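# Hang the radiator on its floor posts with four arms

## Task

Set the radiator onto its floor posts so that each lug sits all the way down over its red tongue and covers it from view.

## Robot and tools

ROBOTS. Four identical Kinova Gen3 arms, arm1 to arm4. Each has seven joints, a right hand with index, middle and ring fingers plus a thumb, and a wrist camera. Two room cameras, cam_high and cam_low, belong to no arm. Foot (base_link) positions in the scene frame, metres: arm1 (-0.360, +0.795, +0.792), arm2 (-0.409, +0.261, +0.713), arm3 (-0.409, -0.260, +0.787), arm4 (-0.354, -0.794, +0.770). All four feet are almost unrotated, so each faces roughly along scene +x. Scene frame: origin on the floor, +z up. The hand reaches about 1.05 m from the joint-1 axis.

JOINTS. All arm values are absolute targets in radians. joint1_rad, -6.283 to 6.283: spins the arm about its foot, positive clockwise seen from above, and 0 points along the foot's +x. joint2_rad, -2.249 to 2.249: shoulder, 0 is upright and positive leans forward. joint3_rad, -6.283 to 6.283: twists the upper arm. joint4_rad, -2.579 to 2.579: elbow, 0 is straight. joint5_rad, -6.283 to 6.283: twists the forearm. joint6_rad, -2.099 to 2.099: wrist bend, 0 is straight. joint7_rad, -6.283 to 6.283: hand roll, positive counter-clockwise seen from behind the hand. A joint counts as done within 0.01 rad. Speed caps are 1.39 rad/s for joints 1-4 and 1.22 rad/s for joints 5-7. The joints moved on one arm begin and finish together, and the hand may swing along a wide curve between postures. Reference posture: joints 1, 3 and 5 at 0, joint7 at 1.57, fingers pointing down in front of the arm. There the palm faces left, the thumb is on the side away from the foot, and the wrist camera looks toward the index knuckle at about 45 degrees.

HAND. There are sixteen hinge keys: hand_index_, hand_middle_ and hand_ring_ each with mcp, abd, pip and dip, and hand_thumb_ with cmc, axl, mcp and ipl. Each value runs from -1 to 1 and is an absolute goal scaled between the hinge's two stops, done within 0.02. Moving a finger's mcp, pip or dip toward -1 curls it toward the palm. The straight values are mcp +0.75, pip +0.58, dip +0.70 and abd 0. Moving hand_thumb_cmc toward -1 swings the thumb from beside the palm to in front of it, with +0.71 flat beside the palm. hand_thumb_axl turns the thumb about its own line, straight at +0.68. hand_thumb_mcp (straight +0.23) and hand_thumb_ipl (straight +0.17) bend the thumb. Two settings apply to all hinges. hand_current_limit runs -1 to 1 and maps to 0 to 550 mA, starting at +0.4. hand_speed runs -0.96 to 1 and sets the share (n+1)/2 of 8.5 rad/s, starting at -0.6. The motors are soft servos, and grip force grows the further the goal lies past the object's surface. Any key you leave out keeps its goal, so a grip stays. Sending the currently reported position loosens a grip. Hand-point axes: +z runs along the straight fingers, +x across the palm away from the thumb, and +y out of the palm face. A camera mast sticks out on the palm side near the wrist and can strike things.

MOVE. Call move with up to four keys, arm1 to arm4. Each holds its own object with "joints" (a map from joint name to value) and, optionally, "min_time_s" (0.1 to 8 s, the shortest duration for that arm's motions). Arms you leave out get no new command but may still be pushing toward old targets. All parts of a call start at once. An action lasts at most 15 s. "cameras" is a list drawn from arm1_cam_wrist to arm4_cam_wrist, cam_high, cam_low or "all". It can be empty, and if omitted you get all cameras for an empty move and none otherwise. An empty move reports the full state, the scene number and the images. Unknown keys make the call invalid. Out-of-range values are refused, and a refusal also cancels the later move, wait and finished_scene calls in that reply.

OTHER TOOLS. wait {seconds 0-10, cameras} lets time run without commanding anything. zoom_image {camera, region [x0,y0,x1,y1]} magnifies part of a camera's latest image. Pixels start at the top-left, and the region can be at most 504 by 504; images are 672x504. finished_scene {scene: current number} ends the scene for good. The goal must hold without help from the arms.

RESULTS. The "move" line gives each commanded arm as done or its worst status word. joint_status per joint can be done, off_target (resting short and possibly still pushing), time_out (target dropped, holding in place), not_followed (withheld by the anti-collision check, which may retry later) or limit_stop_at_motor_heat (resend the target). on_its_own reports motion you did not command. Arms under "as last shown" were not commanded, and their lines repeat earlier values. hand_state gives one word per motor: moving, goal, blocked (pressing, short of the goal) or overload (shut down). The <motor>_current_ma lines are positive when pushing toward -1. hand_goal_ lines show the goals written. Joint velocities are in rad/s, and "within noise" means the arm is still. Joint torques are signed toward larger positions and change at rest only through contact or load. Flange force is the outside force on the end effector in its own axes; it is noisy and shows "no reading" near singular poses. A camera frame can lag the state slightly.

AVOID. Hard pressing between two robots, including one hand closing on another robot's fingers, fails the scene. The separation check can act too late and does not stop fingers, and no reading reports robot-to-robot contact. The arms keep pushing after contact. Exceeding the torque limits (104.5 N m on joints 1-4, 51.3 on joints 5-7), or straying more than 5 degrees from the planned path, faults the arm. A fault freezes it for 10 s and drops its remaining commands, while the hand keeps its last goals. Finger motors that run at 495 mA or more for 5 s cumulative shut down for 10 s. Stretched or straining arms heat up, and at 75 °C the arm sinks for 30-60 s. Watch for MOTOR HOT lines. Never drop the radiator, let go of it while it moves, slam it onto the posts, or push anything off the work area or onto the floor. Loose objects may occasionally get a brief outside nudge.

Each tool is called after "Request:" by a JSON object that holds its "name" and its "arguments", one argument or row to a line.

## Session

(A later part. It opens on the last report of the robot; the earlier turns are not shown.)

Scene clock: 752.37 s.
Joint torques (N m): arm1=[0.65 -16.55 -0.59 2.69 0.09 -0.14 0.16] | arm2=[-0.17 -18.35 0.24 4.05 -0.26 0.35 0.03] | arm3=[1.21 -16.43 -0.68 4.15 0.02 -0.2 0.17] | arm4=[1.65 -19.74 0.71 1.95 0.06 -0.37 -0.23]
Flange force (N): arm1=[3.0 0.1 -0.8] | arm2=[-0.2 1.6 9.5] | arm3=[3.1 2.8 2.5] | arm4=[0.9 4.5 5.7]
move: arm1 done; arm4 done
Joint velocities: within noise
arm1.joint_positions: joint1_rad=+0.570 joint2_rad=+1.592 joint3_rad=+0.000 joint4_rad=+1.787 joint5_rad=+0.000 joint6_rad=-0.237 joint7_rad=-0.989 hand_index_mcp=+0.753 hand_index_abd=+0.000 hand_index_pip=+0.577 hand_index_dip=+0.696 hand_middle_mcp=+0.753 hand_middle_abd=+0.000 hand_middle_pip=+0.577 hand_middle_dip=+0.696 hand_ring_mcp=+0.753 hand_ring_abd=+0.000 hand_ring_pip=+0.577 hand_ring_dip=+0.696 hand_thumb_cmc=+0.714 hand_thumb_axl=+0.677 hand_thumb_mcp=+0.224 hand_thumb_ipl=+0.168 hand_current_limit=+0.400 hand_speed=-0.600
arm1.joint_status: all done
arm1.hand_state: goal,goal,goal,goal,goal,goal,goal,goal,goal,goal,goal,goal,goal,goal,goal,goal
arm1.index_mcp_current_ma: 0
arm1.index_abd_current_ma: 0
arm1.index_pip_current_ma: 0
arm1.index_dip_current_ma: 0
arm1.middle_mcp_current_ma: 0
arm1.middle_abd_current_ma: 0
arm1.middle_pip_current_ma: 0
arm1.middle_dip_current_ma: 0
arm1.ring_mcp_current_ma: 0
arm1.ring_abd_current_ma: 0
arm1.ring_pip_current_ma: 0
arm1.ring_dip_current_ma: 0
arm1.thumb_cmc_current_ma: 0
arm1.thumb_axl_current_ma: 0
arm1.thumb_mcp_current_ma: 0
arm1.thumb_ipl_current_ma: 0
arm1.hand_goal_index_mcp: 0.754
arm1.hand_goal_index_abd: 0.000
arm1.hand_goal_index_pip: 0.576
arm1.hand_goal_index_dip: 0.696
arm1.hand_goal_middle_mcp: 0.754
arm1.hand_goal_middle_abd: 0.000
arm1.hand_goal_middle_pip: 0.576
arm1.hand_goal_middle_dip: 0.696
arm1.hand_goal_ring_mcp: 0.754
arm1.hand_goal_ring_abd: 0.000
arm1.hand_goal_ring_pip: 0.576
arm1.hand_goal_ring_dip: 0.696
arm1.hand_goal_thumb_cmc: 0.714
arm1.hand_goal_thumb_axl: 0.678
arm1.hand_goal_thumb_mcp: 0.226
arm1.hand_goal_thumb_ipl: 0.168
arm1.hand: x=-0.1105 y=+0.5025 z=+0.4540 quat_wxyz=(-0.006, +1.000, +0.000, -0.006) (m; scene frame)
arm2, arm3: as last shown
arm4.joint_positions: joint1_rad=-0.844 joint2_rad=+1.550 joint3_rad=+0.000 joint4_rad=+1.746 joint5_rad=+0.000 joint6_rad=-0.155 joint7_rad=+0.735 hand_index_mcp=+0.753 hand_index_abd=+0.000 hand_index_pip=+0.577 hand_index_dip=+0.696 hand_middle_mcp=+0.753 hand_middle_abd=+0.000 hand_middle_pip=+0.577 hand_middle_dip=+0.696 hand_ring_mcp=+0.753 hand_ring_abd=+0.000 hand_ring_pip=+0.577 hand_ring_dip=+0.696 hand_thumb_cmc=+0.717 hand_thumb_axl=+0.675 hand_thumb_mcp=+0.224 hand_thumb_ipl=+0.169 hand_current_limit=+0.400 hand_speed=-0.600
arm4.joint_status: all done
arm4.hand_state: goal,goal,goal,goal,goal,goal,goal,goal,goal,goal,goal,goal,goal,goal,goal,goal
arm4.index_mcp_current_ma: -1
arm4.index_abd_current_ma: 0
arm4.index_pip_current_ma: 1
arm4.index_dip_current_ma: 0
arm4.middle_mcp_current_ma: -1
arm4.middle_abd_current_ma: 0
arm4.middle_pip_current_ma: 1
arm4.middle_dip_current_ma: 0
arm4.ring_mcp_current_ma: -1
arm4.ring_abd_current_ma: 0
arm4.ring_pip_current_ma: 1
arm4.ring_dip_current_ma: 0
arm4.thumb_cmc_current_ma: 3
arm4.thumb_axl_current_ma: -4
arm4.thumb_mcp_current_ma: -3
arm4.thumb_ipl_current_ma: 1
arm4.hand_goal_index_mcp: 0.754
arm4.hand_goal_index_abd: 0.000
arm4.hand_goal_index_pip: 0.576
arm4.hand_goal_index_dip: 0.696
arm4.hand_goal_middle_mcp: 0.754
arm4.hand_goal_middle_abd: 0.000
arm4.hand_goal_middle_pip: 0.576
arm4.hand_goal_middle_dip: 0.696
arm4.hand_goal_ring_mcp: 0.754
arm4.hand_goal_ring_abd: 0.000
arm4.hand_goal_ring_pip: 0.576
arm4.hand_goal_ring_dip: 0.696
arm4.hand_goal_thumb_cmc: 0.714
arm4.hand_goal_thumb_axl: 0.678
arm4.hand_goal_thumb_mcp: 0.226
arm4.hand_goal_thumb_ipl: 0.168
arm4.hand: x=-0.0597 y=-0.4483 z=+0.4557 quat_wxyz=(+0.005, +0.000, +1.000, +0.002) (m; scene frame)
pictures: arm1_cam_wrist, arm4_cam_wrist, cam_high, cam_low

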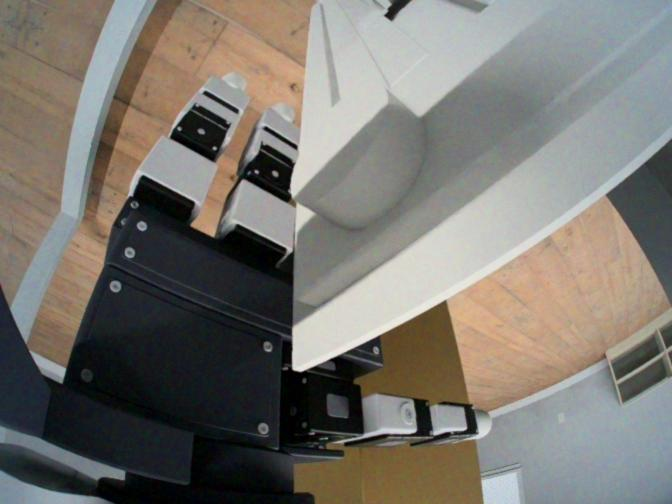

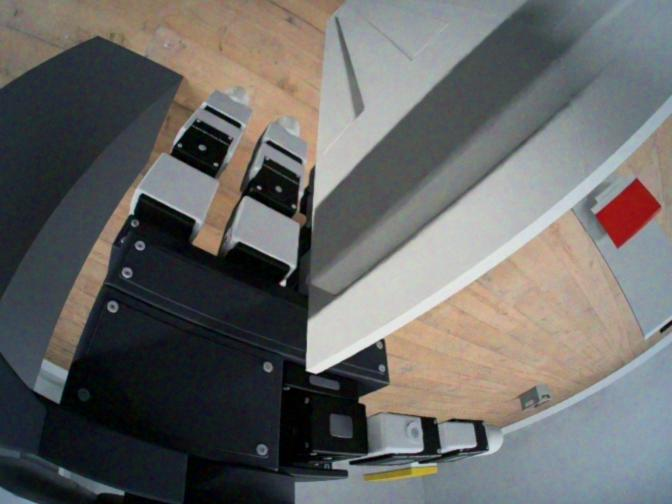

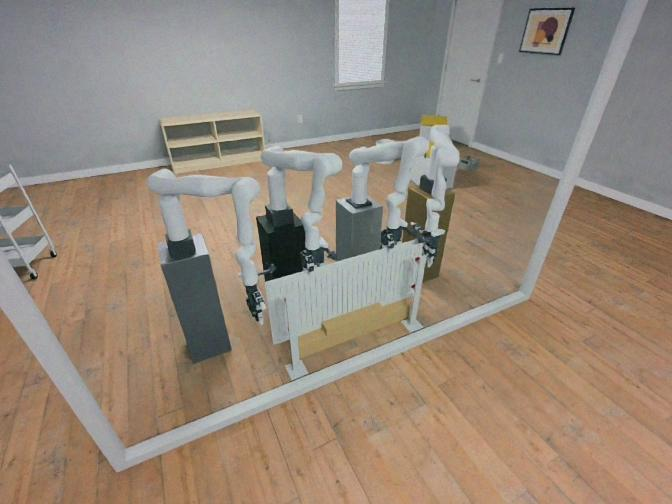

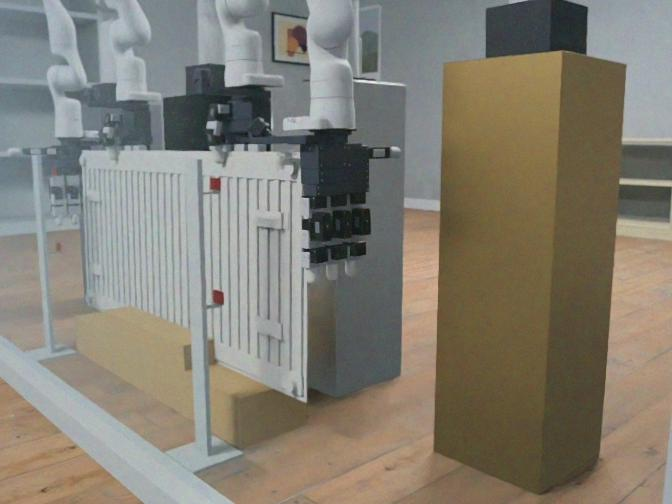

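Request:
{"name": "move", "arguments": {
  "arm1": {"joints":{"joint1_rad":0.654,"joint2_rad":1.579,"joint4_rad":1.722,"joint6_rad":-0.1595,"joint7_rad":-0.905},"min_time_s":3},
  "arm4": {"joints":{"joint1_rad":-0.900,"joint2_rad":1.544,"joint4_rad":1.675,"joint6_rad":-0.078,"joint7_rad":0.679},"min_time_s":3},
  "cameras": ["arm1_cam_wrist","arm4_cam_wrist","cam_high","cam_low"]
}}

Request:
{"name": "zoom_image", "arguments": {
  "camera": "cam_low",
  "region": [40, 20, 400, 290]
}}

Scene clock: 766.10 s.
Joint torques (N m): arm1=[13.9 -27.01 18.43 -12.59 -1.43 -5.64 -0.15] | arm2=[-0.8 -19.19 -0.83 2.71 -0.02 -0.4 0.14] | arm3=[0.47 -16.84 -1.87 2.77 0.35 -0.86 0.26] | arm4=[1.63 -20.43 0.7 1.27 0.05 -0.33 -0.24]
Flange force (N): arm1=[3.9 -45.7 -12.6] | arm2=[-2.3 0.3 8.9] | arm3=[0.6 1.8 0.4] | arm4=[0.8 4.4 5.8]
move: arm1 done; arm4 done
Joint velocities: within noise
arm1.joint_positions: joint1_rad=+0.654 joint2_rad=+1.579 joint3_rad=+0.000 joint4_rad=+1.722 joint5_rad=+0.000 joint6_rad=-0.159 joint7_rad=-0.905 hand_index_mcp=+0.753 hand_index_abd=+0.000 hand_index_pip=+0.577 hand_index_dip=+0.696 hand_middle_mcp=+0.753 hand_middle_abd=+0.000 hand_middle_pip=+0.577 hand_middle_dip=+0.696 hand_ring_mcp=+0.753 hand_ring_abd=+0.000 hand_ring_pip=+0.577 hand_ring_dip=+0.696 hand_thumb_cmc=+0.714 hand_thumb_axl=+0.677 hand_thumb_mcp=+0.224 hand_thumb_ipl=+0.168 hand_current_limit=+0.400 hand_speed=-0.600
arm1.joint_status: all done
arm1.hand_state: goal,goal,goal,goal,goal,goal,goal,goal,goal,goal,goal,goal,goal,goal,goal,goal
arm1.index_mcp_current_ma: 0
arm1.index_abd_current_ma: 0
arm1.index_pip_current_ma: 0
arm1.index_dip_current_ma: 0
arm1.middle_mcp_current_ma: 0
arm1.middle_abd_current_ma: 0
arm1.middle_pip_current_ma: 0
arm1.middle_dip_current_ma: 0
arm1.ring_mcp_current_ma: 0
arm1.ring_abd_current_ma: 0
arm1.ring_pip_current_ma: 0
arm1.ring_dip_current_ma: 0
arm1.thumb_cmc_current_ma: 0
arm1.thumb_axl_current_ma: 0
arm1.thumb_mcp_current_ma: 0
arm1.thumb_ipl_current_ma: 0
arm1.hand_goal_index_mcp: 0.754
arm1.hand_goal_index_abd: 0.000
arm1.hand_goal_index_pip: 0.576
arm1.hand_goal_index_dip: 0.696
arm1.hand_goal_middle_mcp: 0.754
arm1.hand_goal_middle_abd: 0.000
arm1.hand_goal_middle_pip: 0.576
arm1.hand_goal_middle_dip: 0.696
arm1.hand_goal_ring_mcp: 0.754
arm1.hand_goal_ring_abd: 0.000
arm1.hand_goal_ring_pip: 0.576
arm1.hand_goal_ring_dip: 0.696
arm1.hand_goal_thumb_cmc: 0.714
arm1.hand_goal_thumb_axl: 0.678
arm1.hand_goal_thumb_mcp: 0.226
arm1.hand_goal_thumb_ipl: 0.168
arm1.hand: x=-0.1104 y=+0.4653 z=+0.4542 quat_wxyz=(-0.006, +1.000, +0.000, -0.006) (m; scene frame)
arm2, arm3: as last shown
arm2.joint_positions: joint1_rad=-0.263 joint2_rad=+1.218 joint3_rad=+0.000 joint4_rad=+2.211 joint5_rad=+0.000 joint6_rad=-0.288 joint7_rad=-0.253 hand_index_mcp=+0.766 hand_index_abd=+0.000 hand_index_pip=+0.577 hand_index_dip=+0.696 hand_middle_mcp=+0.760 hand_middle_abd=+0.000 hand_middle_pip=+0.577 hand_middle_dip=+0.696 hand_ring_mcp=+0.754 hand_ring_abd=+0.000 hand_ring_pip=+0.577 hand_ring_dip=+0.696 hand_thumb_cmc=-0.568 hand_thumb_axl=+0.684 hand_thumb_mcp=-0.645 hand_thumb_ipl=-0.112 hand_current_limit=+0.750 hand_speed=-0.600
arm2.index_mcp_current_ma: 35
arm2.middle_mcp_current_ma: 15
arm2.ring_mcp_current_ma: 0
arm2.thumb_axl_current_ma: 16
arm3.joint_positions: joint1_rad=-0.289 joint2_rad=+1.424 joint3_rad=+0.000 joint4_rad=+2.088 joint5_rad=+0.000 joint6_rad=-0.370 joint7_rad=-0.321 hand_index_mcp=+0.772 hand_index_abd=+0.000 hand_index_pip=+0.577 hand_index_dip=+0.696 hand_middle_mcp=+0.762 hand_middle_abd=+0.000 hand_middle_pip=+0.577 hand_middle_dip=+0.696 hand_ring_mcp=+0.753 hand_ring_abd=+0.000 hand_ring_pip=+0.577 hand_ring_dip=+0.696 hand_thumb_cmc=-0.568 hand_thumb_axl=+0.683 hand_thumb_mcp=-0.642 hand_thumb_ipl=-0.117 hand_current_limit=+0.750 hand_speed=-0.600
arm3.index_mcp_current_ma: 42
arm3.middle_mcp_current_ma: 14
arm3.thumb_axl_current_ma: 10
arm3.thumb_ipl_current_ma: 407
arm4.joint_positions: joint1_rad=-0.900 joint2_rad=+1.544 joint3_rad=+0.000 joint4_rad=+1.675 joint5_rad=+0.000 joint6_rad=-0.078 joint7_rad=+0.679 hand_index_mcp=+0.753 hand_index_abd=+0.000 hand_index_pip=+0.577 hand_index_dip=+0.696 hand_middle_mcp=+0.753 hand_middle_abd=+0.000 hand_middle_pip=+0.577 hand_middle_dip=+0.696 hand_ring_mcp=+0.753 hand_ring_abd=+0.000 hand_ring_pip=+0.577 hand_ring_dip=+0.696 hand_thumb_cmc=+0.717 hand_thumb_axl=+0.675 hand_thumb_mcp=+0.224 hand_thumb_ipl=+0.169 hand_current_limit=+0.400 hand_speed=-0.600
arm4.joint_status: all done
arm4.hand_state: goal,goal,goal,goal,goal,goal,goal,goal,goal,goal,goal,goal,goal,goal,goal,goal
arm4.index_mcp_current_ma: -1
arm4.index_abd_current_ma: 0
arm4.index_pip_current_ma: 1
arm4.index_dip_current_ma: 0
arm4.middle_mcp_current_ma: -1
arm4.middle_abd_current_ma: 0
arm4.middle_pip_current_ma: 1
arm4.middle_dip_current_ma: 0
arm4.ring_mcp_current_ma: -1
arm4.ring_abd_current_ma: 0
arm4.ring_pip_current_ma: 1
arm4.ring_dip_current_ma: 0
arm4.thumb_cmc_current_ma: 3
arm4.thumb_axl_current_ma: -4
arm4.thumb_mcp_current_ma: -3
arm4.thumb_ipl_current_ma: 1
arm4.hand_goal_index_mcp: 0.754
arm4.hand_goal_index_abd: 0.000
arm4.hand_goal_index_pip: 0.576
arm4.hand_goal_index_dip: 0.696
arm4.hand_goal_middle_mcp: 0.754
arm4.hand_goal_middle_abd: 0.000
arm4.hand_goal_middle_pip: 0.576
arm4.hand_goal_middle_dip: 0.696
arm4.hand_goal_ring_mcp: 0.754
arm4.hand_goal_ring_abd: 0.000
arm4.hand_goal_ring_pip: 0.576
arm4.hand_goal_ring_dip: 0.696
arm4.hand_goal_thumb_cmc: 0.714
arm4.hand_goal_thumb_axl: 0.678
arm4.hand_goal_thumb_mcp: 0.226
arm4.hand_goal_thumb_ipl: 0.168
arm4.hand: x=-0.0596 y=-0.4150 z=+0.4556 quat_wxyz=(+0.005, +0.000, +1.000, +0.002) (m; scene frame)
pictures: arm1_cam_wrist, arm4_cam_wrist, cam_high, cam_low

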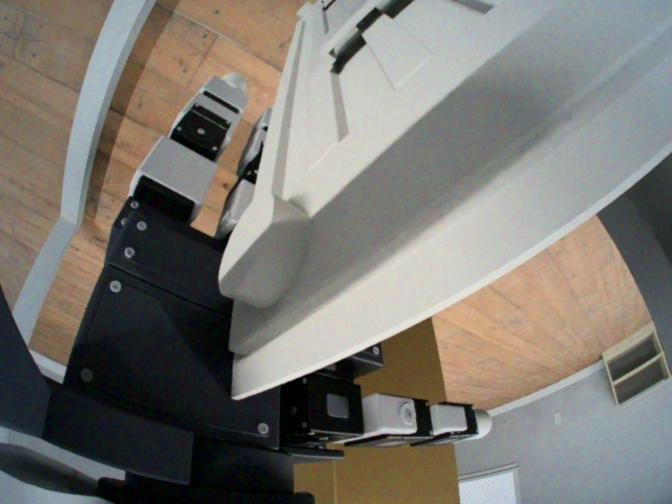

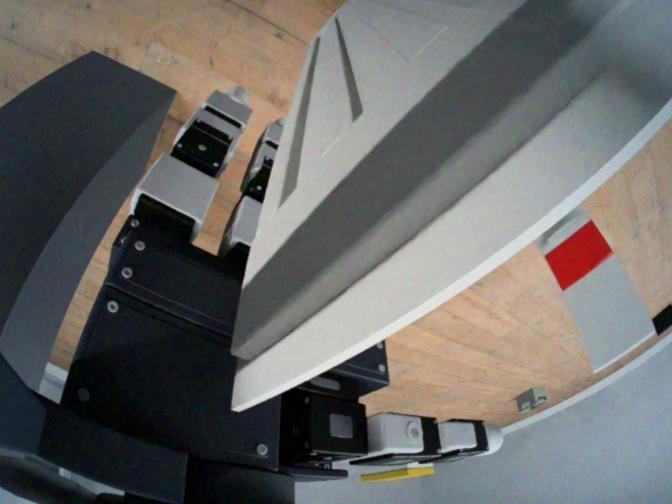

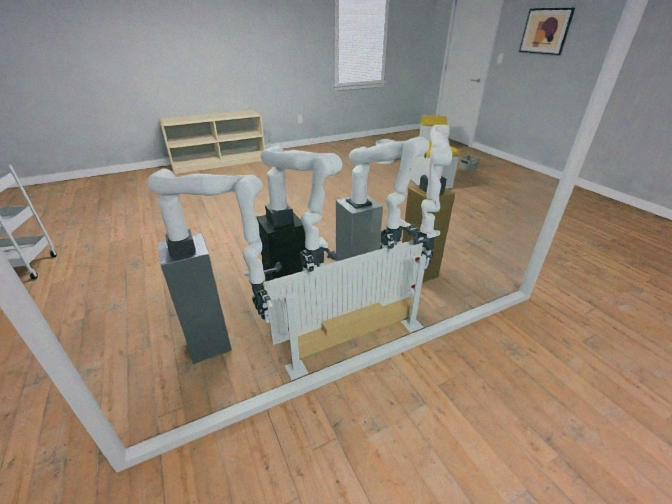

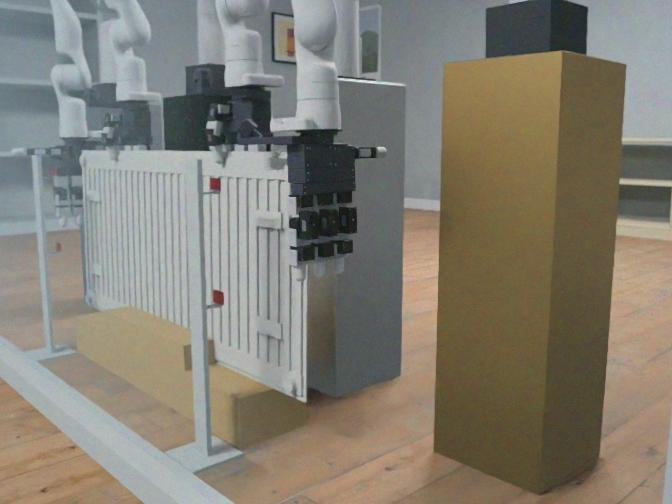

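Scaled by 1.400 from the camera's 672x504 image, which has a finer 960x720 frame.

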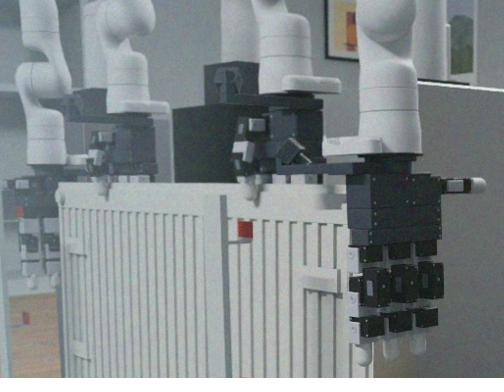

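Request:
{"name": "zoom_image", "arguments": {
  "camera": "cam_low",
  "region": [40, 130, 140, 330]
}}

Request:
{"name": "zoom_image", "arguments": {
  "camera": "cam_low",
  "region": [230, 130, 380, 280]
}}

Request:
{"name": "zoom_image", "arguments": {
  "camera": "cam_low",
  "region": [180, 330, 330, 460]
}}

Request:
{"name": "zoom_image", "arguments": {
  "camera": "cam_high",
  "region": [240, 210, 340, 380]
}}

Scaled by 2.520 from the camera's 672x504 image, which has a finer 960x720 frame.

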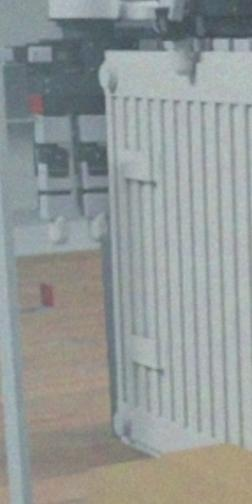

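Scaled by 3.360 from the camera's 672x504 image, which has a finer 960x720 frame.

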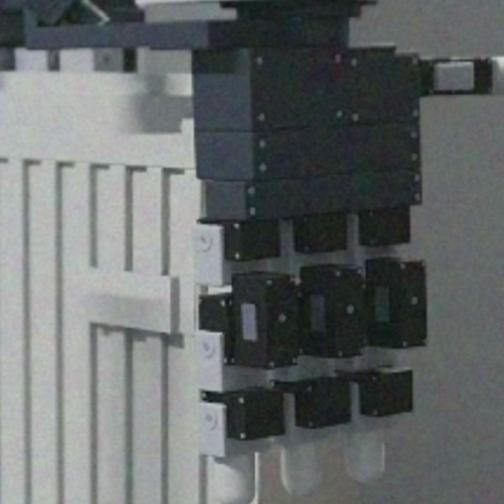

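Scaled by 3.360 from the camera's 672x504 image, which has a finer 960x720 frame.

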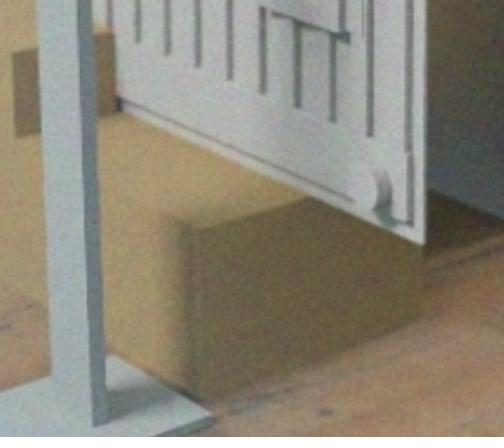

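Scaled by 2.965 from the camera's 672x504 image, which has a finer 960x720 frame.

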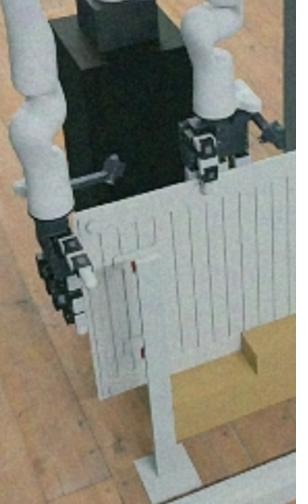

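Request:
{"name": "move", "arguments": {
  "arm4": {"joints":{"joint1_rad":-0.905,"joint2_rad":1.5434,"joint4_rad":1.6687,"joint6_rad":-0.0705,"joint7_rad":0.674},"min_time_s":1},
  "cameras": []
}}

Scene clock: 778.93 s.
Joint torques (N m): arm1=[13.95 -27.08 18.57 -12.59 -1.44 -5.65 -0.17] | arm2=[-0.79 -19.02 -0.84 2.91 -0.04 -0.24 0.08] | arm3=[0.52 -17.03 -1.93 2.49 0.32 -0.99 0.27] | arm4=[1.65 -20.46 0.71 1.24 0.06 -0.34 -0.25]
Flange force (N): arm1=[4.0 -45.8 -12.4] | arm2=[-2.4 0.5 9.0] | arm3=[0.6 1.4 0.3] | arm4=[0.8 4.5 5.7]
move: arm4 done
Joint velocities: within noise
arm1, arm2, arm3: as last shown
arm4.joint_positions: joint1_rad=-0.905 joint2_rad=+1.543 joint3_rad=+0.000 joint4_rad=+1.669 joint5_rad=+0.000 joint6_rad=-0.070 joint7_rad=+0.674 hand_index_mcp=+0.753 hand_index_abd=+0.000 hand_index_pip=+0.577 hand_index_dip=+0.696 hand_middle_mcp=+0.753 hand_middle_abd=+0.000 hand_middle_pip=+0.577 hand_middle_dip=+0.696 hand_ring_mcp=+0.753 hand_ring_abd=+0.000 hand_ring_pip=+0.577 hand_ring_dip=+0.696 hand_thumb_cmc=+0.717 hand_thumb_axl=+0.675 hand_thumb_mcp=+0.224 hand_thumb_ipl=+0.169 hand_current_limit=+0.400 hand_speed=-0.600
arm4.joint_status: all done
arm4.hand_state: goal,goal,goal,goal,goal,goal,goal,goal,goal,goal,goal,goal,goal,goal,goal,goal
arm4.index_mcp_current_ma: -1
arm4.index_abd_current_ma: 0
arm4.index_pip_current_ma: 1
arm4.index_dip_current_ma: 0
arm4.middle_mcp_current_ma: -1
arm4.middle_abd_current_ma: 0
arm4.middle_pip_current_ma: 1
arm4.middle_dip_current_ma: 0
arm4.ring_mcp_current_ma: -1
arm4.ring_abd_current_ma: 0
arm4.ring_pip_current_ma: 1
arm4.ring_dip_current_ma: 0
arm4.thumb_cmc_current_ma: 3
arm4.thumb_axl_current_ma: -4
arm4.thumb_mcp_current_ma: -3
arm4.thumb_ipl_current_ma: 1
arm4.hand_goal_index_mcp: 0.754
arm4.hand_goal_index_abd: 0.000
arm4.hand_goal_index_pip: 0.576
arm4.hand_goal_index_dip: 0.696
arm4.hand_goal_middle_mcp: 0.754
arm4.hand_goal_middle_abd: 0.000
arm4.hand_goal_middle_pip: 0.576
arm4.hand_goal_middle_dip: 0.696
arm4.hand_goal_ring_mcp: 0.754
arm4.hand_goal_ring_abd: 0.000
arm4.hand_goal_ring_pip: 0.576
arm4.hand_goal_ring_dip: 0.696
arm4.hand_goal_thumb_cmc: 0.714
arm4.hand_goal_thumb_axl: 0.678
arm4.hand_goal_thumb_mcp: 0.226
arm4.hand_goal_thumb_ipl: 0.168
arm4.hand: x=-0.0598 y=-0.4122 z=+0.4556 quat_wxyz=(+0.005, +0.000, +1.000, +0.002) (m; scene frame)
pictures: none
No camera images: "cameras" was empty.

Request:
{"name": "move", "arguments": {
  "arm4": {"joints":{"joint1_rad":-0.910,"joint2_rad":1.5430,"joint4_rad":1.6622,"joint6_rad":-0.0636,"joint7_rad":0.669},"min_time_s":1},
  "cameras": ["arm4_cam_wrist","cam_low"]
}}

Request:
{"name": "zoom_image", "arguments": {
  "camera": "arm4_cam_wrist",
  "region": [160, 180, 420, 430]
}}

Scene clock: 782.30 s.
Joint torques (N m): arm1=[13.98 -27.1 18.57 -12.6 -1.46 -5.65 -0.15] | arm2=[-0.88 -19.05 -0.81 2.9 -0.04 -0.3 0.09] | arm3=[0.44 -16.96 -1.93 2.43 0.3 -1.01 0.24] | arm4=[1.64 -20.49 0.71 1.18 0.04 -0.35 -0.22]
Flange force (N): arm1=[4.0 -45.9 -12.4] | arm2=[-2.6 0.7 9.0] | arm3=[0.3 1.5 0.0] | arm4=[0.7 4.5 5.7]
move: arm4 done
Joint velocities: within noise
arm1, arm2, arm3: as last shown
arm4.joint_positions: joint1_rad=-0.910 joint2_rad=+1.543 joint3_rad=+0.000 joint4_rad=+1.662 joint5_rad=+0.000 joint6_rad=-0.064 joint7_rad=+0.669 hand_index_mcp=+0.753 hand_index_abd=+0.000 hand_index_pip=+0.577 hand_index_dip=+0.696 hand_middle_mcp=+0.753 hand_middle_abd=+0.000 hand_middle_pip=+0.577 hand_middle_dip=+0.696 hand_ring_mcp=+0.753 hand_ring_abd=+0.000 hand_ring_pip=+0.577 hand_ring_dip=+0.696 hand_thumb_cmc=+0.717 hand_thumb_axl=+0.675 hand_thumb_mcp=+0.224 hand_thumb_ipl=+0.169 hand_current_limit=+0.400 hand_speed=-0.600
arm4.joint_status: all done
arm4.hand_state: goal,goal,goal,goal,goal,goal,goal,goal,goal,goal,goal,goal,goal,goal,goal,goal
arm4.index_mcp_current_ma: -1
arm4.index_abd_current_ma: 0
arm4.index_pip_current_ma: 1
arm4.index_dip_current_ma: 0
arm4.middle_mcp_current_ma: -1
arm4.middle_abd_current_ma: 0
arm4.middle_pip_current_ma: 1
arm4.middle_dip_current_ma: 0
arm4.ring_mcp_current_ma: -1
arm4.ring_abd_current_ma: 0
arm4.ring_pip_current_ma: 1
arm4.ring_dip_current_ma: 0
arm4.thumb_cmc_current_ma: 3
arm4.thumb_axl_current_ma: -4
arm4.thumb_mcp_current_ma: -3
arm4.thumb_ipl_current_ma: 1
arm4.hand_goal_index_mcp: 0.754
arm4.hand_goal_index_abd: 0.000
arm4.hand_goal_index_pip: 0.576
arm4.hand_goal_index_dip: 0.696
arm4.hand_goal_middle_mcp: 0.754
arm4.hand_goal_middle_abd: 0.000
arm4.hand_goal_middle_pip: 0.576
arm4.hand_goal_middle_dip: 0.696
arm4.hand_goal_ring_mcp: 0.754
arm4.hand_goal_ring_abd: 0.000
arm4.hand_goal_ring_pip: 0.576
arm4.hand_goal_ring_dip: 0.696
arm4.hand_goal_thumb_cmc: 0.714
arm4.hand_goal_thumb_axl: 0.678
arm4.hand_goal_thumb_mcp: 0.226
arm4.hand_goal_thumb_ipl: 0.168
arm4.hand: x=-0.0599 y=-0.4091 z=+0.4557 quat_wxyz=(+0.005, +0.000, +1.000, +0.002) (m; scene frame)
pictures: arm4_cam_wrist, cam_low

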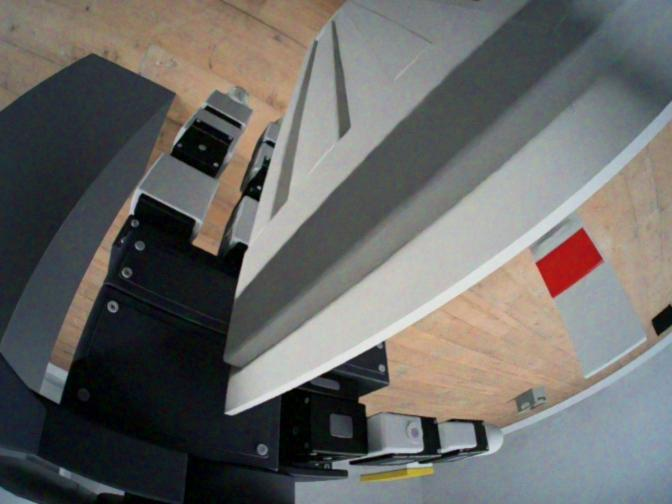

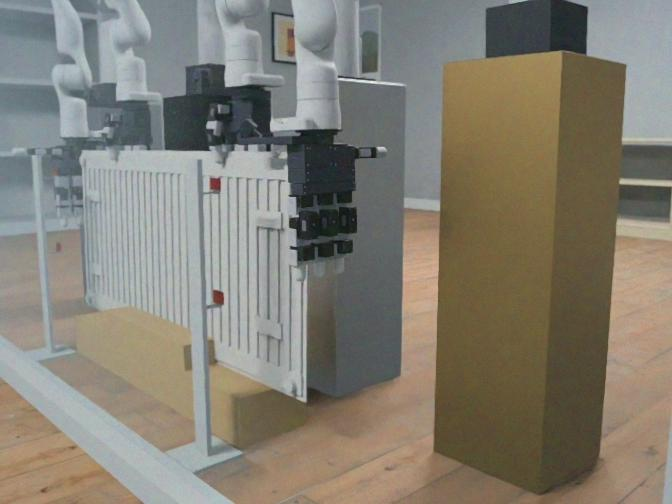

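Scaled by 1.938 from the camera's 672x504 image, which has a finer 960x720 frame.

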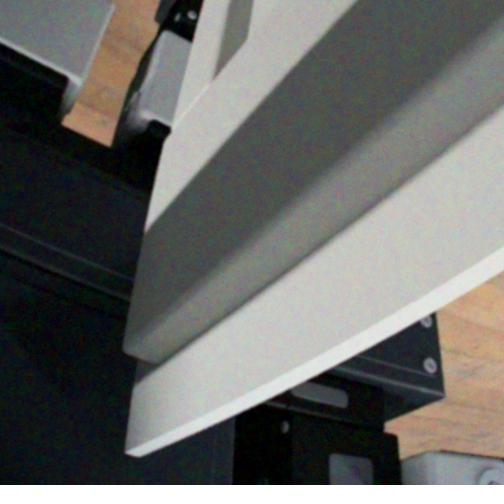

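Request:
{"name": "move", "arguments": {
  "arm4": {"joints":{"joint1_rad":-0.9125,"joint2_rad":1.5428,"joint4_rad":1.6589,"joint6_rad":-0.0601,"joint7_rad":0.6665},"min_time_s":0.8},
  "cameras": []
}}

Request:
{"name": "move", "arguments": {
  "arm4": {"joints":{"joint1_rad":-0.915,"joint2_rad":1.5426,"joint4_rad":1.6556,"joint6_rad":-0.0566,"joint7_rad":0.664},"min_time_s":0.8},
  "cameras": []
}}

Scene clock: 789.07 s.
Joint torques (N m): arm1=[13.97 -27.09 18.57 -12.58 -1.48 -5.66 -0.2] | arm2=[-0.94 -19.04 -0.88 2.87 -0.04 -0.31 0.1] | arm3=[0.38 -17.03 -1.94 2.49 0.38 -1.03 0.23] | arm4=[1.67 -20.54 0.74 1.14 0.05 -0.34 -0.24]
Flange force (N): arm1=[4.0 -45.7 -12.3] | arm2=[-2.8 0.7 8.9] | arm3=[0.3 1.6 0.3] | arm4=[0.8 4.5 5.7]
move: arm4 done
Joint velocities: within noise
arm1, arm2, arm3: as last shown
arm4.joint_positions: joint1_rad=-0.913 joint2_rad=+1.543 joint3_rad=+0.000 joint4_rad=+1.659 joint5_rad=+0.000 joint6_rad=-0.060 joint7_rad=+0.666 hand_index_mcp=+0.753 hand_index_abd=+0.000 hand_index_pip=+0.577 hand_index_dip=+0.696 hand_middle_mcp=+0.753 hand_middle_abd=+0.000 hand_middle_pip=+0.577 hand_middle_dip=+0.696 hand_ring_mcp=+0.753 hand_ring_abd=+0.000 hand_ring_pip=+0.577 hand_ring_dip=+0.696 hand_thumb_cmc=+0.717 hand_thumb_axl=+0.675 hand_thumb_mcp=+0.224 hand_thumb_ipl=+0.169 hand_current_limit=+0.400 hand_speed=-0.600
arm4.joint_status: all done
arm4.hand_state: goal,goal,goal,goal,goal,goal,goal,goal,goal,goal,goal,goal,goal,goal,goal,goal
arm4.index_mcp_current_ma: -1
arm4.index_abd_current_ma: 0
arm4.index_pip_current_ma: 1
arm4.index_dip_current_ma: 0
arm4.middle_mcp_current_ma: -1
arm4.middle_abd_current_ma: 0
arm4.middle_pip_current_ma: 1
arm4.middle_dip_current_ma: 0
arm4.ring_mcp_current_ma: -1
arm4.ring_abd_current_ma: 0
arm4.ring_pip_current_ma: 1
arm4.ring_dip_current_ma: 0
arm4.thumb_cmc_current_ma: 3
arm4.thumb_axl_current_ma: -4
arm4.thumb_mcp_current_ma: -3
arm4.thumb_ipl_current_ma: 1
arm4.hand_goal_index_mcp: 0.754
arm4.hand_goal_index_abd: 0.000
arm4.hand_goal_index_pip: 0.576
arm4.hand_goal_index_dip: 0.696
arm4.hand_goal_middle_mcp: 0.754
arm4.hand_goal_middle_abd: 0.000
arm4.hand_goal_middle_pip: 0.576
arm4.hand_goal_middle_dip: 0.696
arm4.hand_goal_ring_mcp: 0.754
arm4.hand_goal_ring_abd: 0.000
arm4.hand_goal_ring_pip: 0.576
arm4.hand_goal_ring_dip: 0.696
arm4.hand_goal_thumb_cmc: 0.714
arm4.hand_goal_thumb_axl: 0.678
arm4.hand_goal_thumb_mcp: 0.226
arm4.hand_goal_thumb_ipl: 0.168
arm4.hand: x=-0.0600 y=-0.4076 z=+0.4557 quat_wxyz=(+0.005, +0.000, +1.000, +0.002) (m; scene frame)
pictures: none
No camera images: "cameras" was empty.

Scene clock: 790.17 s.
Joint torques (N m): arm1=[13.94 -27.08 18.56 -12.61 -1.45 -5.61 -0.18] | arm2=[-0.87 -19.06 -0.85 2.83 -0.03 -0.25 0.08] | arm3=[0.43 -16.94 -1.94 2.4 0.37 -0.97 0.32] | arm4=[1.64 -20.6 0.7 1.14 0.04 -0.34 -0.23]
Flange force (N): arm1=[3.8 -45.9 -12.4] | arm2=[-2.6 0.3 9.0] | arm3=[0.4 1.2 -0.1] | arm4=[0.7 4.6 5.8]
move: arm4 done
Joint velocities: within noise
arm1, arm2, arm3: as last shown
arm4.joint_positions: joint1_rad=-0.915 joint2_rad=+1.543 joint3_rad=+0.000 joint4_rad=+1.656 joint5_rad=+0.000 joint6_rad=-0.057 joint7_rad=+0.664 hand_index_mcp=+0.753 hand_index_abd=+0.000 hand_index_pip=+0.577 hand_index_dip=+0.696 hand_middle_mcp=+0.753 hand_middle_abd=+0.000 hand_middle_pip=+0.577 hand_middle_dip=+0.696 hand_ring_mcp=+0.753 hand_ring_abd=+0.000 hand_ring_pip=+0.577 hand_ring_dip=+0.696 hand_thumb_cmc=+0.717 hand_thumb_axl=+0.675 hand_thumb_mcp=+0.224 hand_thumb_ipl=+0.169 hand_current_limit=+0.400 hand_speed=-0.600
arm4.joint_status: all done
arm4.hand_state: goal,goal,goal,goal,goal,goal,goal,goal,goal,goal,goal,goal,goal,goal,goal,goal
arm4.index_mcp_current_ma: -1
arm4.index_abd_current_ma: 0
arm4.index_pip_current_ma: 1
arm4.index_dip_current_ma: 0
arm4.middle_mcp_current_ma: -1
arm4.middle_abd_current_ma: 0
arm4.middle_pip_current_ma: 1
arm4.middle_dip_current_ma: 0
arm4.ring_mcp_current_ma: -1
arm4.ring_abd_current_ma: 0
arm4.ring_pip_current_ma: 1
arm4.ring_dip_current_ma: 0
arm4.thumb_cmc_current_ma: 3
arm4.thumb_axl_current_ma: -4
arm4.thumb_mcp_current_ma: -3
arm4.thumb_ipl_current_ma: 1
arm4.hand_goal_index_mcp: 0.754
arm4.hand_goal_index_abd: 0.000
arm4.hand_goal_index_pip: 0.576
arm4.hand_goal_index_dip: 0.696
arm4.hand_goal_middle_mcp: 0.754
arm4.hand_goal_middle_abd: 0.000
arm4.hand_goal_middle_pip: 0.576
arm4.hand_goal_middle_dip: 0.696
arm4.hand_goal_ring_mcp: 0.754
arm4.hand_goal_ring_abd: 0.000
arm4.hand_goal_ring_pip: 0.576
arm4.hand_goal_ring_dip: 0.696
arm4.hand_goal_thumb_cmc: 0.714
arm4.hand_goal_thumb_axl: 0.678
arm4.hand_goal_thumb_mcp: 0.226
arm4.hand_goal_thumb_ipl: 0.168
arm4.hand: x=-0.0601 y=-0.4061 z=+0.4557 quat_wxyz=(+0.005, +0.000, +1.000, +0.002) (m; scene frame)
pictures: none
No camera images: "cameras" was empty.

Request:
{"name": "move", "arguments": {
  "arm4": {"joints":{"joint1_rad":-0.9175,"joint2_rad":1.5424,"joint4_rad":1.6523,"joint6_rad":-0.0531,"joint7_rad":0.6615},"min_time_s":0.8},
  "cameras": []
}}

Request:
{"name": "move", "arguments": {
  "arm4": {"joints":{"joint1_rad":-0.920,"joint2_rad":1.5422,"joint4_rad":1.6490,"joint6_rad":-0.0496,"joint7_rad":0.659},"min_time_s":0.8},
  "cameras": ["arm4_cam_wrist","cam_high"]
}}

Scene clock: 793.47 s.
Joint torques (N m): arm1=[13.99 -27.06 18.59 -12.61 -1.49 -5.61 -0.17] | arm2=[-0.83 -19.03 -0.84 2.87 -0.05 -0.27 0.08] | arm3=[0.33 -17.08 -1.94 2.51 0.33 -0.98 0.31] | arm4=[1.64 -20.62 0.73 1.14 0.03 -0.35 -0.26]
Flange force (N): arm1=[3.9 -45.9 -12.5] | arm2=[-2.5 0.5 8.9] | arm3=[0.2 1.5 0.5] | arm4=[0.6 4.6 5.9]
move: arm4 done
Joint velocities: within noise
arm1, arm2: as last shown
arm3.joint_positions: joint1_rad=-0.289 joint2_rad=+1.424 joint3_rad=+0.000 joint4_rad=+2.088 joint5_rad=+0.000 joint6_rad=-0.370 joint7_rad=-0.321 hand_index_mcp=+0.772 hand_index_abd=+0.000 hand_index_pip=+0.577 hand_index_dip=+0.696 hand_middle_mcp=+0.762 hand_middle_abd=+0.000 hand_middle_pip=+0.577 hand_middle_dip=+0.696 hand_ring_mcp=+0.753 hand_ring_abd=+0.000 hand_ring_pip=+0.577 hand_ring_dip=+0.696 hand_thumb_cmc=-0.568 hand_thumb_axl=+0.683 hand_thumb_mcp=-0.642 hand_thumb_ipl=-0.117 hand_current_limit=+0.750 hand_speed=-0.600
arm3.joint_status: not commanded
arm3.hand_state: goal,goal,goal,goal,goal,goal,goal,goal,goal,goal,goal,goal,goal,goal,blocked,blocked
arm3.index_mcp_current_ma: 42
arm3.index_abd_current_ma: 0
arm3.index_pip_current_ma: 1
arm3.index_dip_current_ma: 0
arm3.middle_mcp_current_ma: 14
arm3.middle_abd_current_ma: 0
arm3.middle_pip_current_ma: 1
arm3.middle_dip_current_ma: 0
arm3.ring_mcp_current_ma: -1
arm3.ring_abd_current_ma: 0
arm3.ring_pip_current_ma: 1
arm3.ring_dip_current_ma: 0
arm3.thumb_cmc_current_ma: 3
arm3.thumb_axl_current_ma: 10
arm3.thumb_mcp_current_ma: 417
arm3.thumb_ipl_current_ma: 407
arm3.hand_goal_index_mcp: 0.754
arm3.hand_goal_index_abd: 0.000
arm3.hand_goal_index_pip: 0.576
arm3.hand_goal_index_dip: 0.696
arm3.hand_goal_middle_mcp: 0.754
arm3.hand_goal_middle_abd: 0.000
arm3.hand_goal_middle_pip: 0.576
arm3.hand_goal_middle_dip: 0.696
arm3.hand_goal_ring_mcp: 0.754
arm3.hand_goal_ring_abd: 0.000
arm3.hand_goal_ring_pip: 0.576
arm3.hand_goal_ring_dip: 0.696
arm3.hand_goal_thumb_cmc: -0.570
arm3.hand_goal_thumb_axl: 0.678
arm3.hand_goal_thumb_mcp: -0.730
arm3.hand_goal_thumb_ipl: -0.200
arm3.hand: x=-0.0280 y=-0.2119 z=+0.5406 quat_wxyz=(+0.005, +0.707, +0.707, -0.001) (m; scene frame)
arm4.joint_positions: joint1_rad=-0.917 joint2_rad=+1.542 joint3_rad=+0.000 joint4_rad=+1.652 joint5_rad=+0.000 joint6_rad=-0.053 joint7_rad=+0.661 hand_index_mcp=+0.753 hand_index_abd=+0.000 hand_index_pip=+0.577 hand_index_dip=+0.696 hand_middle_mcp=+0.753 hand_middle_abd=+0.000 hand_middle_pip=+0.577 hand_middle_dip=+0.696 hand_ring_mcp=+0.753 hand_ring_abd=+0.000 hand_ring_pip=+0.577 hand_ring_dip=+0.696 hand_thumb_cmc=+0.717 hand_thumb_axl=+0.675 hand_thumb_mcp=+0.224 hand_thumb_ipl=+0.169 hand_current_limit=+0.400 hand_speed=-0.600
arm4.joint_status: all done
arm4.hand_state: goal,goal,goal,goal,goal,goal,goal,goal,goal,goal,goal,goal,goal,goal,goal,goal
arm4.index_mcp_current_ma: -1
arm4.index_abd_current_ma: 0
arm4.index_pip_current_ma: 1
arm4.index_dip_current_ma: 0
arm4.middle_mcp_current_ma: -1
arm4.middle_abd_current_ma: 0
arm4.middle_pip_current_ma: 1
arm4.middle_dip_current_ma: 0
arm4.ring_mcp_current_ma: -1
arm4.ring_abd_current_ma: 0
arm4.ring_pip_current_ma: 1
arm4.ring_dip_current_ma: 0
arm4.thumb_cmc_current_ma: 3
arm4.thumb_axl_current_ma: -4
arm4.thumb_mcp_current_ma: -3
arm4.thumb_ipl_current_ma: 1
arm4.hand_goal_index_mcp: 0.754
arm4.hand_goal_index_abd: 0.000
arm4.hand_goal_index_pip: 0.576
arm4.hand_goal_index_dip: 0.696
arm4.hand_goal_middle_mcp: 0.754
arm4.hand_goal_middle_abd: 0.000
arm4.hand_goal_middle_pip: 0.576
arm4.hand_goal_middle_dip: 0.696
arm4.hand_goal_ring_mcp: 0.754
arm4.hand_goal_ring_abd: 0.000
arm4.hand_goal_ring_pip: 0.576
arm4.hand_goal_ring_dip: 0.696
arm4.hand_goal_thumb_cmc: 0.714
arm4.hand_goal_thumb_axl: 0.678
arm4.hand_goal_thumb_mcp: 0.226
arm4.hand_goal_thumb_ipl: 0.168
arm4.hand: x=-0.0602 y=-0.4045 z=+0.4557 quat_wxyz=(+0.005, +0.000, +1.000, +0.002) (m; scene frame)
pictures: none
No camera images: "cameras" was empty.

Scene clock: 794.57 s.
Joint torques (N m): arm1=[13.95 -27.34 18.59 -12.73 -1.46 -5.72 -0.15] | arm2=[-0.78 -19.02 -0.77 2.7 -0.01 -0.37 0.1] | arm3=[0.44 -17.15 -1.92 2.17 0.36 -1.05 0.29] | arm4=[-3.16 -25.67 -5.53 -6.93 0.04 -3.35 -0.37]
Flange force (N): arm1=[3.8 -46.0 -12.1] | arm2=[-2.3 0.3 8.5] | arm3=[0.3 0.7 -0.1] | arm4=[1.4 -14.7 -0.9]
move: arm4 done
Joint velocities: within noise
arm1, arm3: as last shown
arm2.joint_positions: joint1_rad=-0.263 joint2_rad=+1.218 joint3_rad=+0.000 joint4_rad=+2.211 joint5_rad=+0.000 joint6_rad=-0.288 joint7_rad=-0.253 hand_index_mcp=+0.766 hand_index_abd=+0.000 hand_index_pip=+0.577 hand_index_dip=+0.696 hand_middle_mcp=+0.760 hand_middle_abd=+0.000 hand_middle_pip=+0.577 hand_middle_dip=+0.696 hand_ring_mcp=+0.754 hand_ring_abd=+0.000 hand_ring_pip=+0.577 hand_ring_dip=+0.696 hand_thumb_cmc=-0.568 hand_thumb_axl=+0.684 hand_thumb_mcp=-0.645 hand_thumb_ipl=-0.112 hand_current_limit=+0.750 hand_speed=-0.600
arm2.joint_status: not commanded
arm2.hand_state: goal,goal,goal,goal,goal,goal,goal,goal,goal,goal,goal,goal,goal,goal,blocked,blocked
arm2.index_mcp_current_ma: 35
arm2.index_abd_current_ma: 0
arm2.index_pip_current_ma: 1
arm2.index_dip_current_ma: 0
arm2.middle_mcp_current_ma: 15
arm2.middle_abd_current_ma: 0
arm2.middle_pip_current_ma: 1
arm2.middle_dip_current_ma: 0
arm2.ring_mcp_current_ma: 0
arm2.ring_abd_current_ma: 0
arm2.ring_pip_current_ma: 1
arm2.ring_dip_current_ma: 0
arm2.thumb_cmc_current_ma: 3
arm2.thumb_axl_current_ma: 16
arm2.thumb_mcp_current_ma: 447
arm2.thumb_ipl_current_ma: 481
arm2.hand_goal_index_mcp: 0.754
arm2.hand_goal_index_abd: 0.000
arm2.hand_goal_index_pip: 0.576
arm2.hand_goal_index_dip: 0.696
arm2.hand_goal_middle_mcp: 0.754
arm2.hand_goal_middle_abd: 0.000
arm2.hand_goal_middle_pip: 0.576
arm2.hand_goal_middle_dip: 0.696
arm2.hand_goal_ring_mcp: 0.754
arm2.hand_goal_ring_abd: 0.000
arm2.hand_goal_ring_pip: 0.576
arm2.hand_goal_ring_dip: 0.696
arm2.hand_goal_thumb_cmc: -0.570
arm2.hand_goal_thumb_axl: 0.678
arm2.hand_goal_thumb_mcp: -0.730
arm2.hand_goal_thumb_ipl: -0.200
arm2.hand: x=-0.0222 y=+0.2932 z=+0.5399 quat_wxyz=(-0.005, +0.707, +0.707, +0.003) (m; scene frame)
arm3.thumb_ipl_current_ma: 406
arm4.joint_positions: joint1_rad=-0.920 joint2_rad=+1.542 joint3_rad=+0.000 joint4_rad=+1.649 joint5_rad=+0.000 joint6_rad=-0.050 joint7_rad=+0.659 hand_index_mcp=+0.753 hand_index_abd=+0.000 hand_index_pip=+0.577 hand_index_dip=+0.696 hand_middle_mcp=+0.753 hand_middle_abd=+0.000 hand_middle_pip=+0.577 hand_middle_dip=+0.696 hand_ring_mcp=+0.753 hand_ring_abd=+0.000 hand_ring_pip=+0.577 hand_ring_dip=+0.696 hand_thumb_cmc=+0.717 hand_thumb_axl=+0.675 hand_thumb_mcp=+0.224 hand_thumb_ipl=+0.169 hand_current_limit=+0.400 hand_speed=-0.600
arm4.joint_status: all done
arm4.hand_state: goal,goal,goal,goal,goal,goal,goal,goal,goal,goal,goal,goal,goal,goal,goal,goal
arm4.index_mcp_current_ma: -1
arm4.index_abd_current_ma: 0
arm4.index_pip_current_ma: 1
arm4.index_dip_current_ma: 0
arm4.middle_mcp_current_ma: -1
arm4.middle_abd_current_ma: 0
arm4.middle_pip_current_ma: 1
arm4.middle_dip_current_ma: 0
arm4.ring_mcp_current_ma: -1
arm4.ring_abd_current_ma: 0
arm4.ring_pip_current_ma: 1
arm4.ring_dip_current_ma: 0
arm4.thumb_cmc_current_ma: 3
arm4.thumb_axl_current_ma: -4
arm4.thumb_mcp_current_ma: -3
arm4.thumb_ipl_current_ma: 1
arm4.hand_goal_index_mcp: 0.754
arm4.hand_goal_index_abd: 0.000
arm4.hand_goal_index_pip: 0.576
arm4.hand_goal_index_dip: 0.696
arm4.hand_goal_middle_mcp: 0.754
arm4.hand_goal_middle_abd: 0.000
arm4.hand_goal_middle_pip: 0.576
arm4.hand_goal_middle_dip: 0.696
arm4.hand_goal_ring_mcp: 0.754
arm4.hand_goal_ring_abd: 0.000
arm4.hand_goal_ring_pip: 0.576
arm4.hand_goal_ring_dip: 0.696
arm4.hand_goal_thumb_cmc: 0.714
arm4.hand_goal_thumb_axl: 0.678
arm4.hand_goal_thumb_mcp: 0.226
arm4.hand_goal_thumb_ipl: 0.168
arm4.hand: x=-0.0602 y=-0.4030 z=+0.4558 quat_wxyz=(+0.005, +0.000, +1.000, +0.002) (m; scene frame)
pictures: arm4_cam_wrist, cam_high

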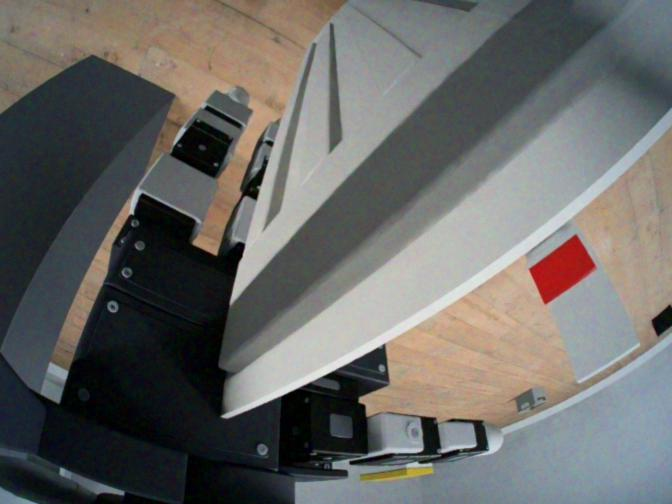

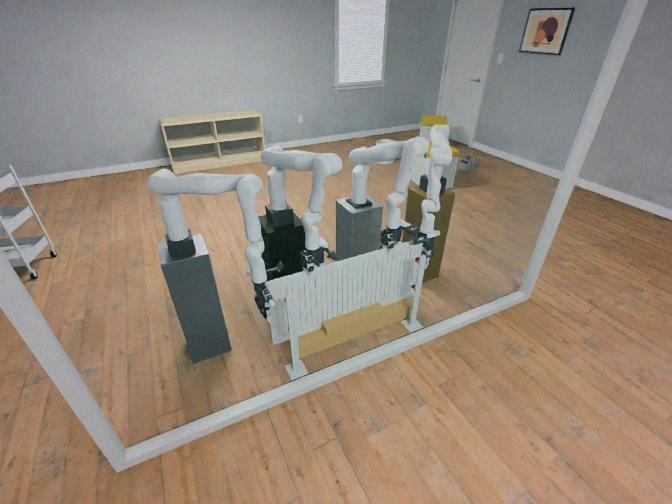

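Request:
{"name": "move", "arguments": {
  "arm4": {"joints":{"joint1_rad":-0.9225,"joint2_rad":1.5420,"joint4_rad":1.6457,"joint6_rad":-0.0461,"joint7_rad":0.6565},"min_time_s":0.8},
  "cameras": []
}}

Scene clock: 798.33 s.
Joint torques (N m): arm1=[13.82 -27.71 18.47 -13.12 -1.42 -5.87 -0.16] | arm2=[-0.76 -19.13 -0.69 2.34 -0.01 -0.56 0.06] | arm3=[0.42 -17.16 -1.74 2.02 0.39 -1.14 0.28] | arm4=[-8.87 -29.62 -12.69 -15.59 0.04 -6.49 -0.51]
Flange force (N): arm1=[3.0 -46.3 -12.2] | arm2=[-2.3 -0.1 8.0] | arm3=[0.4 0.6 -0.4] | arm4=[1.1 -36.3 -11.6]
move: arm4 done
Joint velocities: within noise
arm1, arm2, arm3: as last shown
arm2.joint_positions: joint1_rad=-0.263 joint2_rad=+1.218 joint3_rad=+0.000 joint4_rad=+2.211 joint5_rad=+0.000 joint6_rad=-0.288 joint7_rad=-0.253 hand_index_mcp=+0.767 hand_index_abd=+0.000 hand_index_pip=+0.577 hand_index_dip=+0.696 hand_middle_mcp=+0.760 hand_middle_abd=+0.000 hand_middle_pip=+0.577 hand_middle_dip=+0.696 hand_ring_mcp=+0.754 hand_ring_abd=+0.000 hand_ring_pip=+0.577 hand_ring_dip=+0.696 hand_thumb_cmc=-0.568 hand_thumb_axl=+0.684 hand_thumb_mcp=-0.645 hand_thumb_ipl=-0.113 hand_current_limit=+0.750 hand_speed=-0.600
arm2.index_mcp_current_ma: 36
arm2.middle_mcp_current_ma: 16
arm3.index_mcp_current_ma: 44
arm3.middle_mcp_current_ma: 15
arm3.thumb_ipl_current_ma: 405
arm4.joint_positions: joint1_rad=-0.923 joint2_rad=+1.542 joint3_rad=+0.000 joint4_rad=+1.646 joint5_rad=+0.000 joint6_rad=-0.046 joint7_rad=+0.656 hand_index_mcp=+0.753 hand_index_abd=+0.000 hand_index_pip=+0.577 hand_index_dip=+0.696 hand_middle_mcp=+0.753 hand_middle_abd=+0.000 hand_middle_pip=+0.577 hand_middle_dip=+0.696 hand_ring_mcp=+0.753 hand_ring_abd=+0.000 hand_ring_pip=+0.577 hand_ring_dip=+0.696 hand_thumb_cmc=+0.717 hand_thumb_axl=+0.675 hand_thumb_mcp=+0.224 hand_thumb_ipl=+0.169 hand_current_limit=+0.400 hand_speed=-0.600
arm4.joint_status: all done
arm4.hand_state: goal,goal,goal,goal,goal,goal,goal,goal,goal,goal,goal,goal,goal,goal,goal,goal
arm4.index_mcp_current_ma: -1
arm4.index_abd_current_ma: 0
arm4.index_pip_current_ma: 1
arm4.index_dip_current_ma: 0
arm4.middle_mcp_current_ma: -1
arm4.middle_abd_current_ma: 0
arm4.middle_pip_current_ma: 1
arm4.middle_dip_current_ma: 0
arm4.ring_mcp_current_ma: -1
arm4.ring_abd_current_ma: 0
arm4.ring_pip_current_ma: 1
arm4.ring_dip_current_ma: 0
arm4.thumb_cmc_current_ma: 3
arm4.thumb_axl_current_ma: -4
arm4.thumb_mcp_current_ma: -3
arm4.thumb_ipl_current_ma: 1
arm4.hand_goal_index_mcp: 0.754
arm4.hand_goal_index_abd: 0.000
arm4.hand_goal_index_pip: 0.576
arm4.hand_goal_index_dip: 0.696
arm4.hand_goal_middle_mcp: 0.754
arm4.hand_goal_middle_abd: 0.000
arm4.hand_goal_middle_pip: 0.576
arm4.hand_goal_middle_dip: 0.696
arm4.hand_goal_ring_mcp: 0.754
arm4.hand_goal_ring_abd: 0.000
arm4.hand_goal_ring_pip: 0.576
arm4.hand_goal_ring_dip: 0.696
arm4.hand_goal_thumb_cmc: 0.714
arm4.hand_goal_thumb_axl: 0.678
arm4.hand_goal_thumb_mcp: 0.226
arm4.hand_goal_thumb_ipl: 0.168
arm4.hand: x=-0.0603 y=-0.4015 z=+0.4558 quat_wxyz=(+0.005, +0.000, +1.000, +0.002) (m; scene frame)
pictures: none
No camera images: "cameras" was empty.


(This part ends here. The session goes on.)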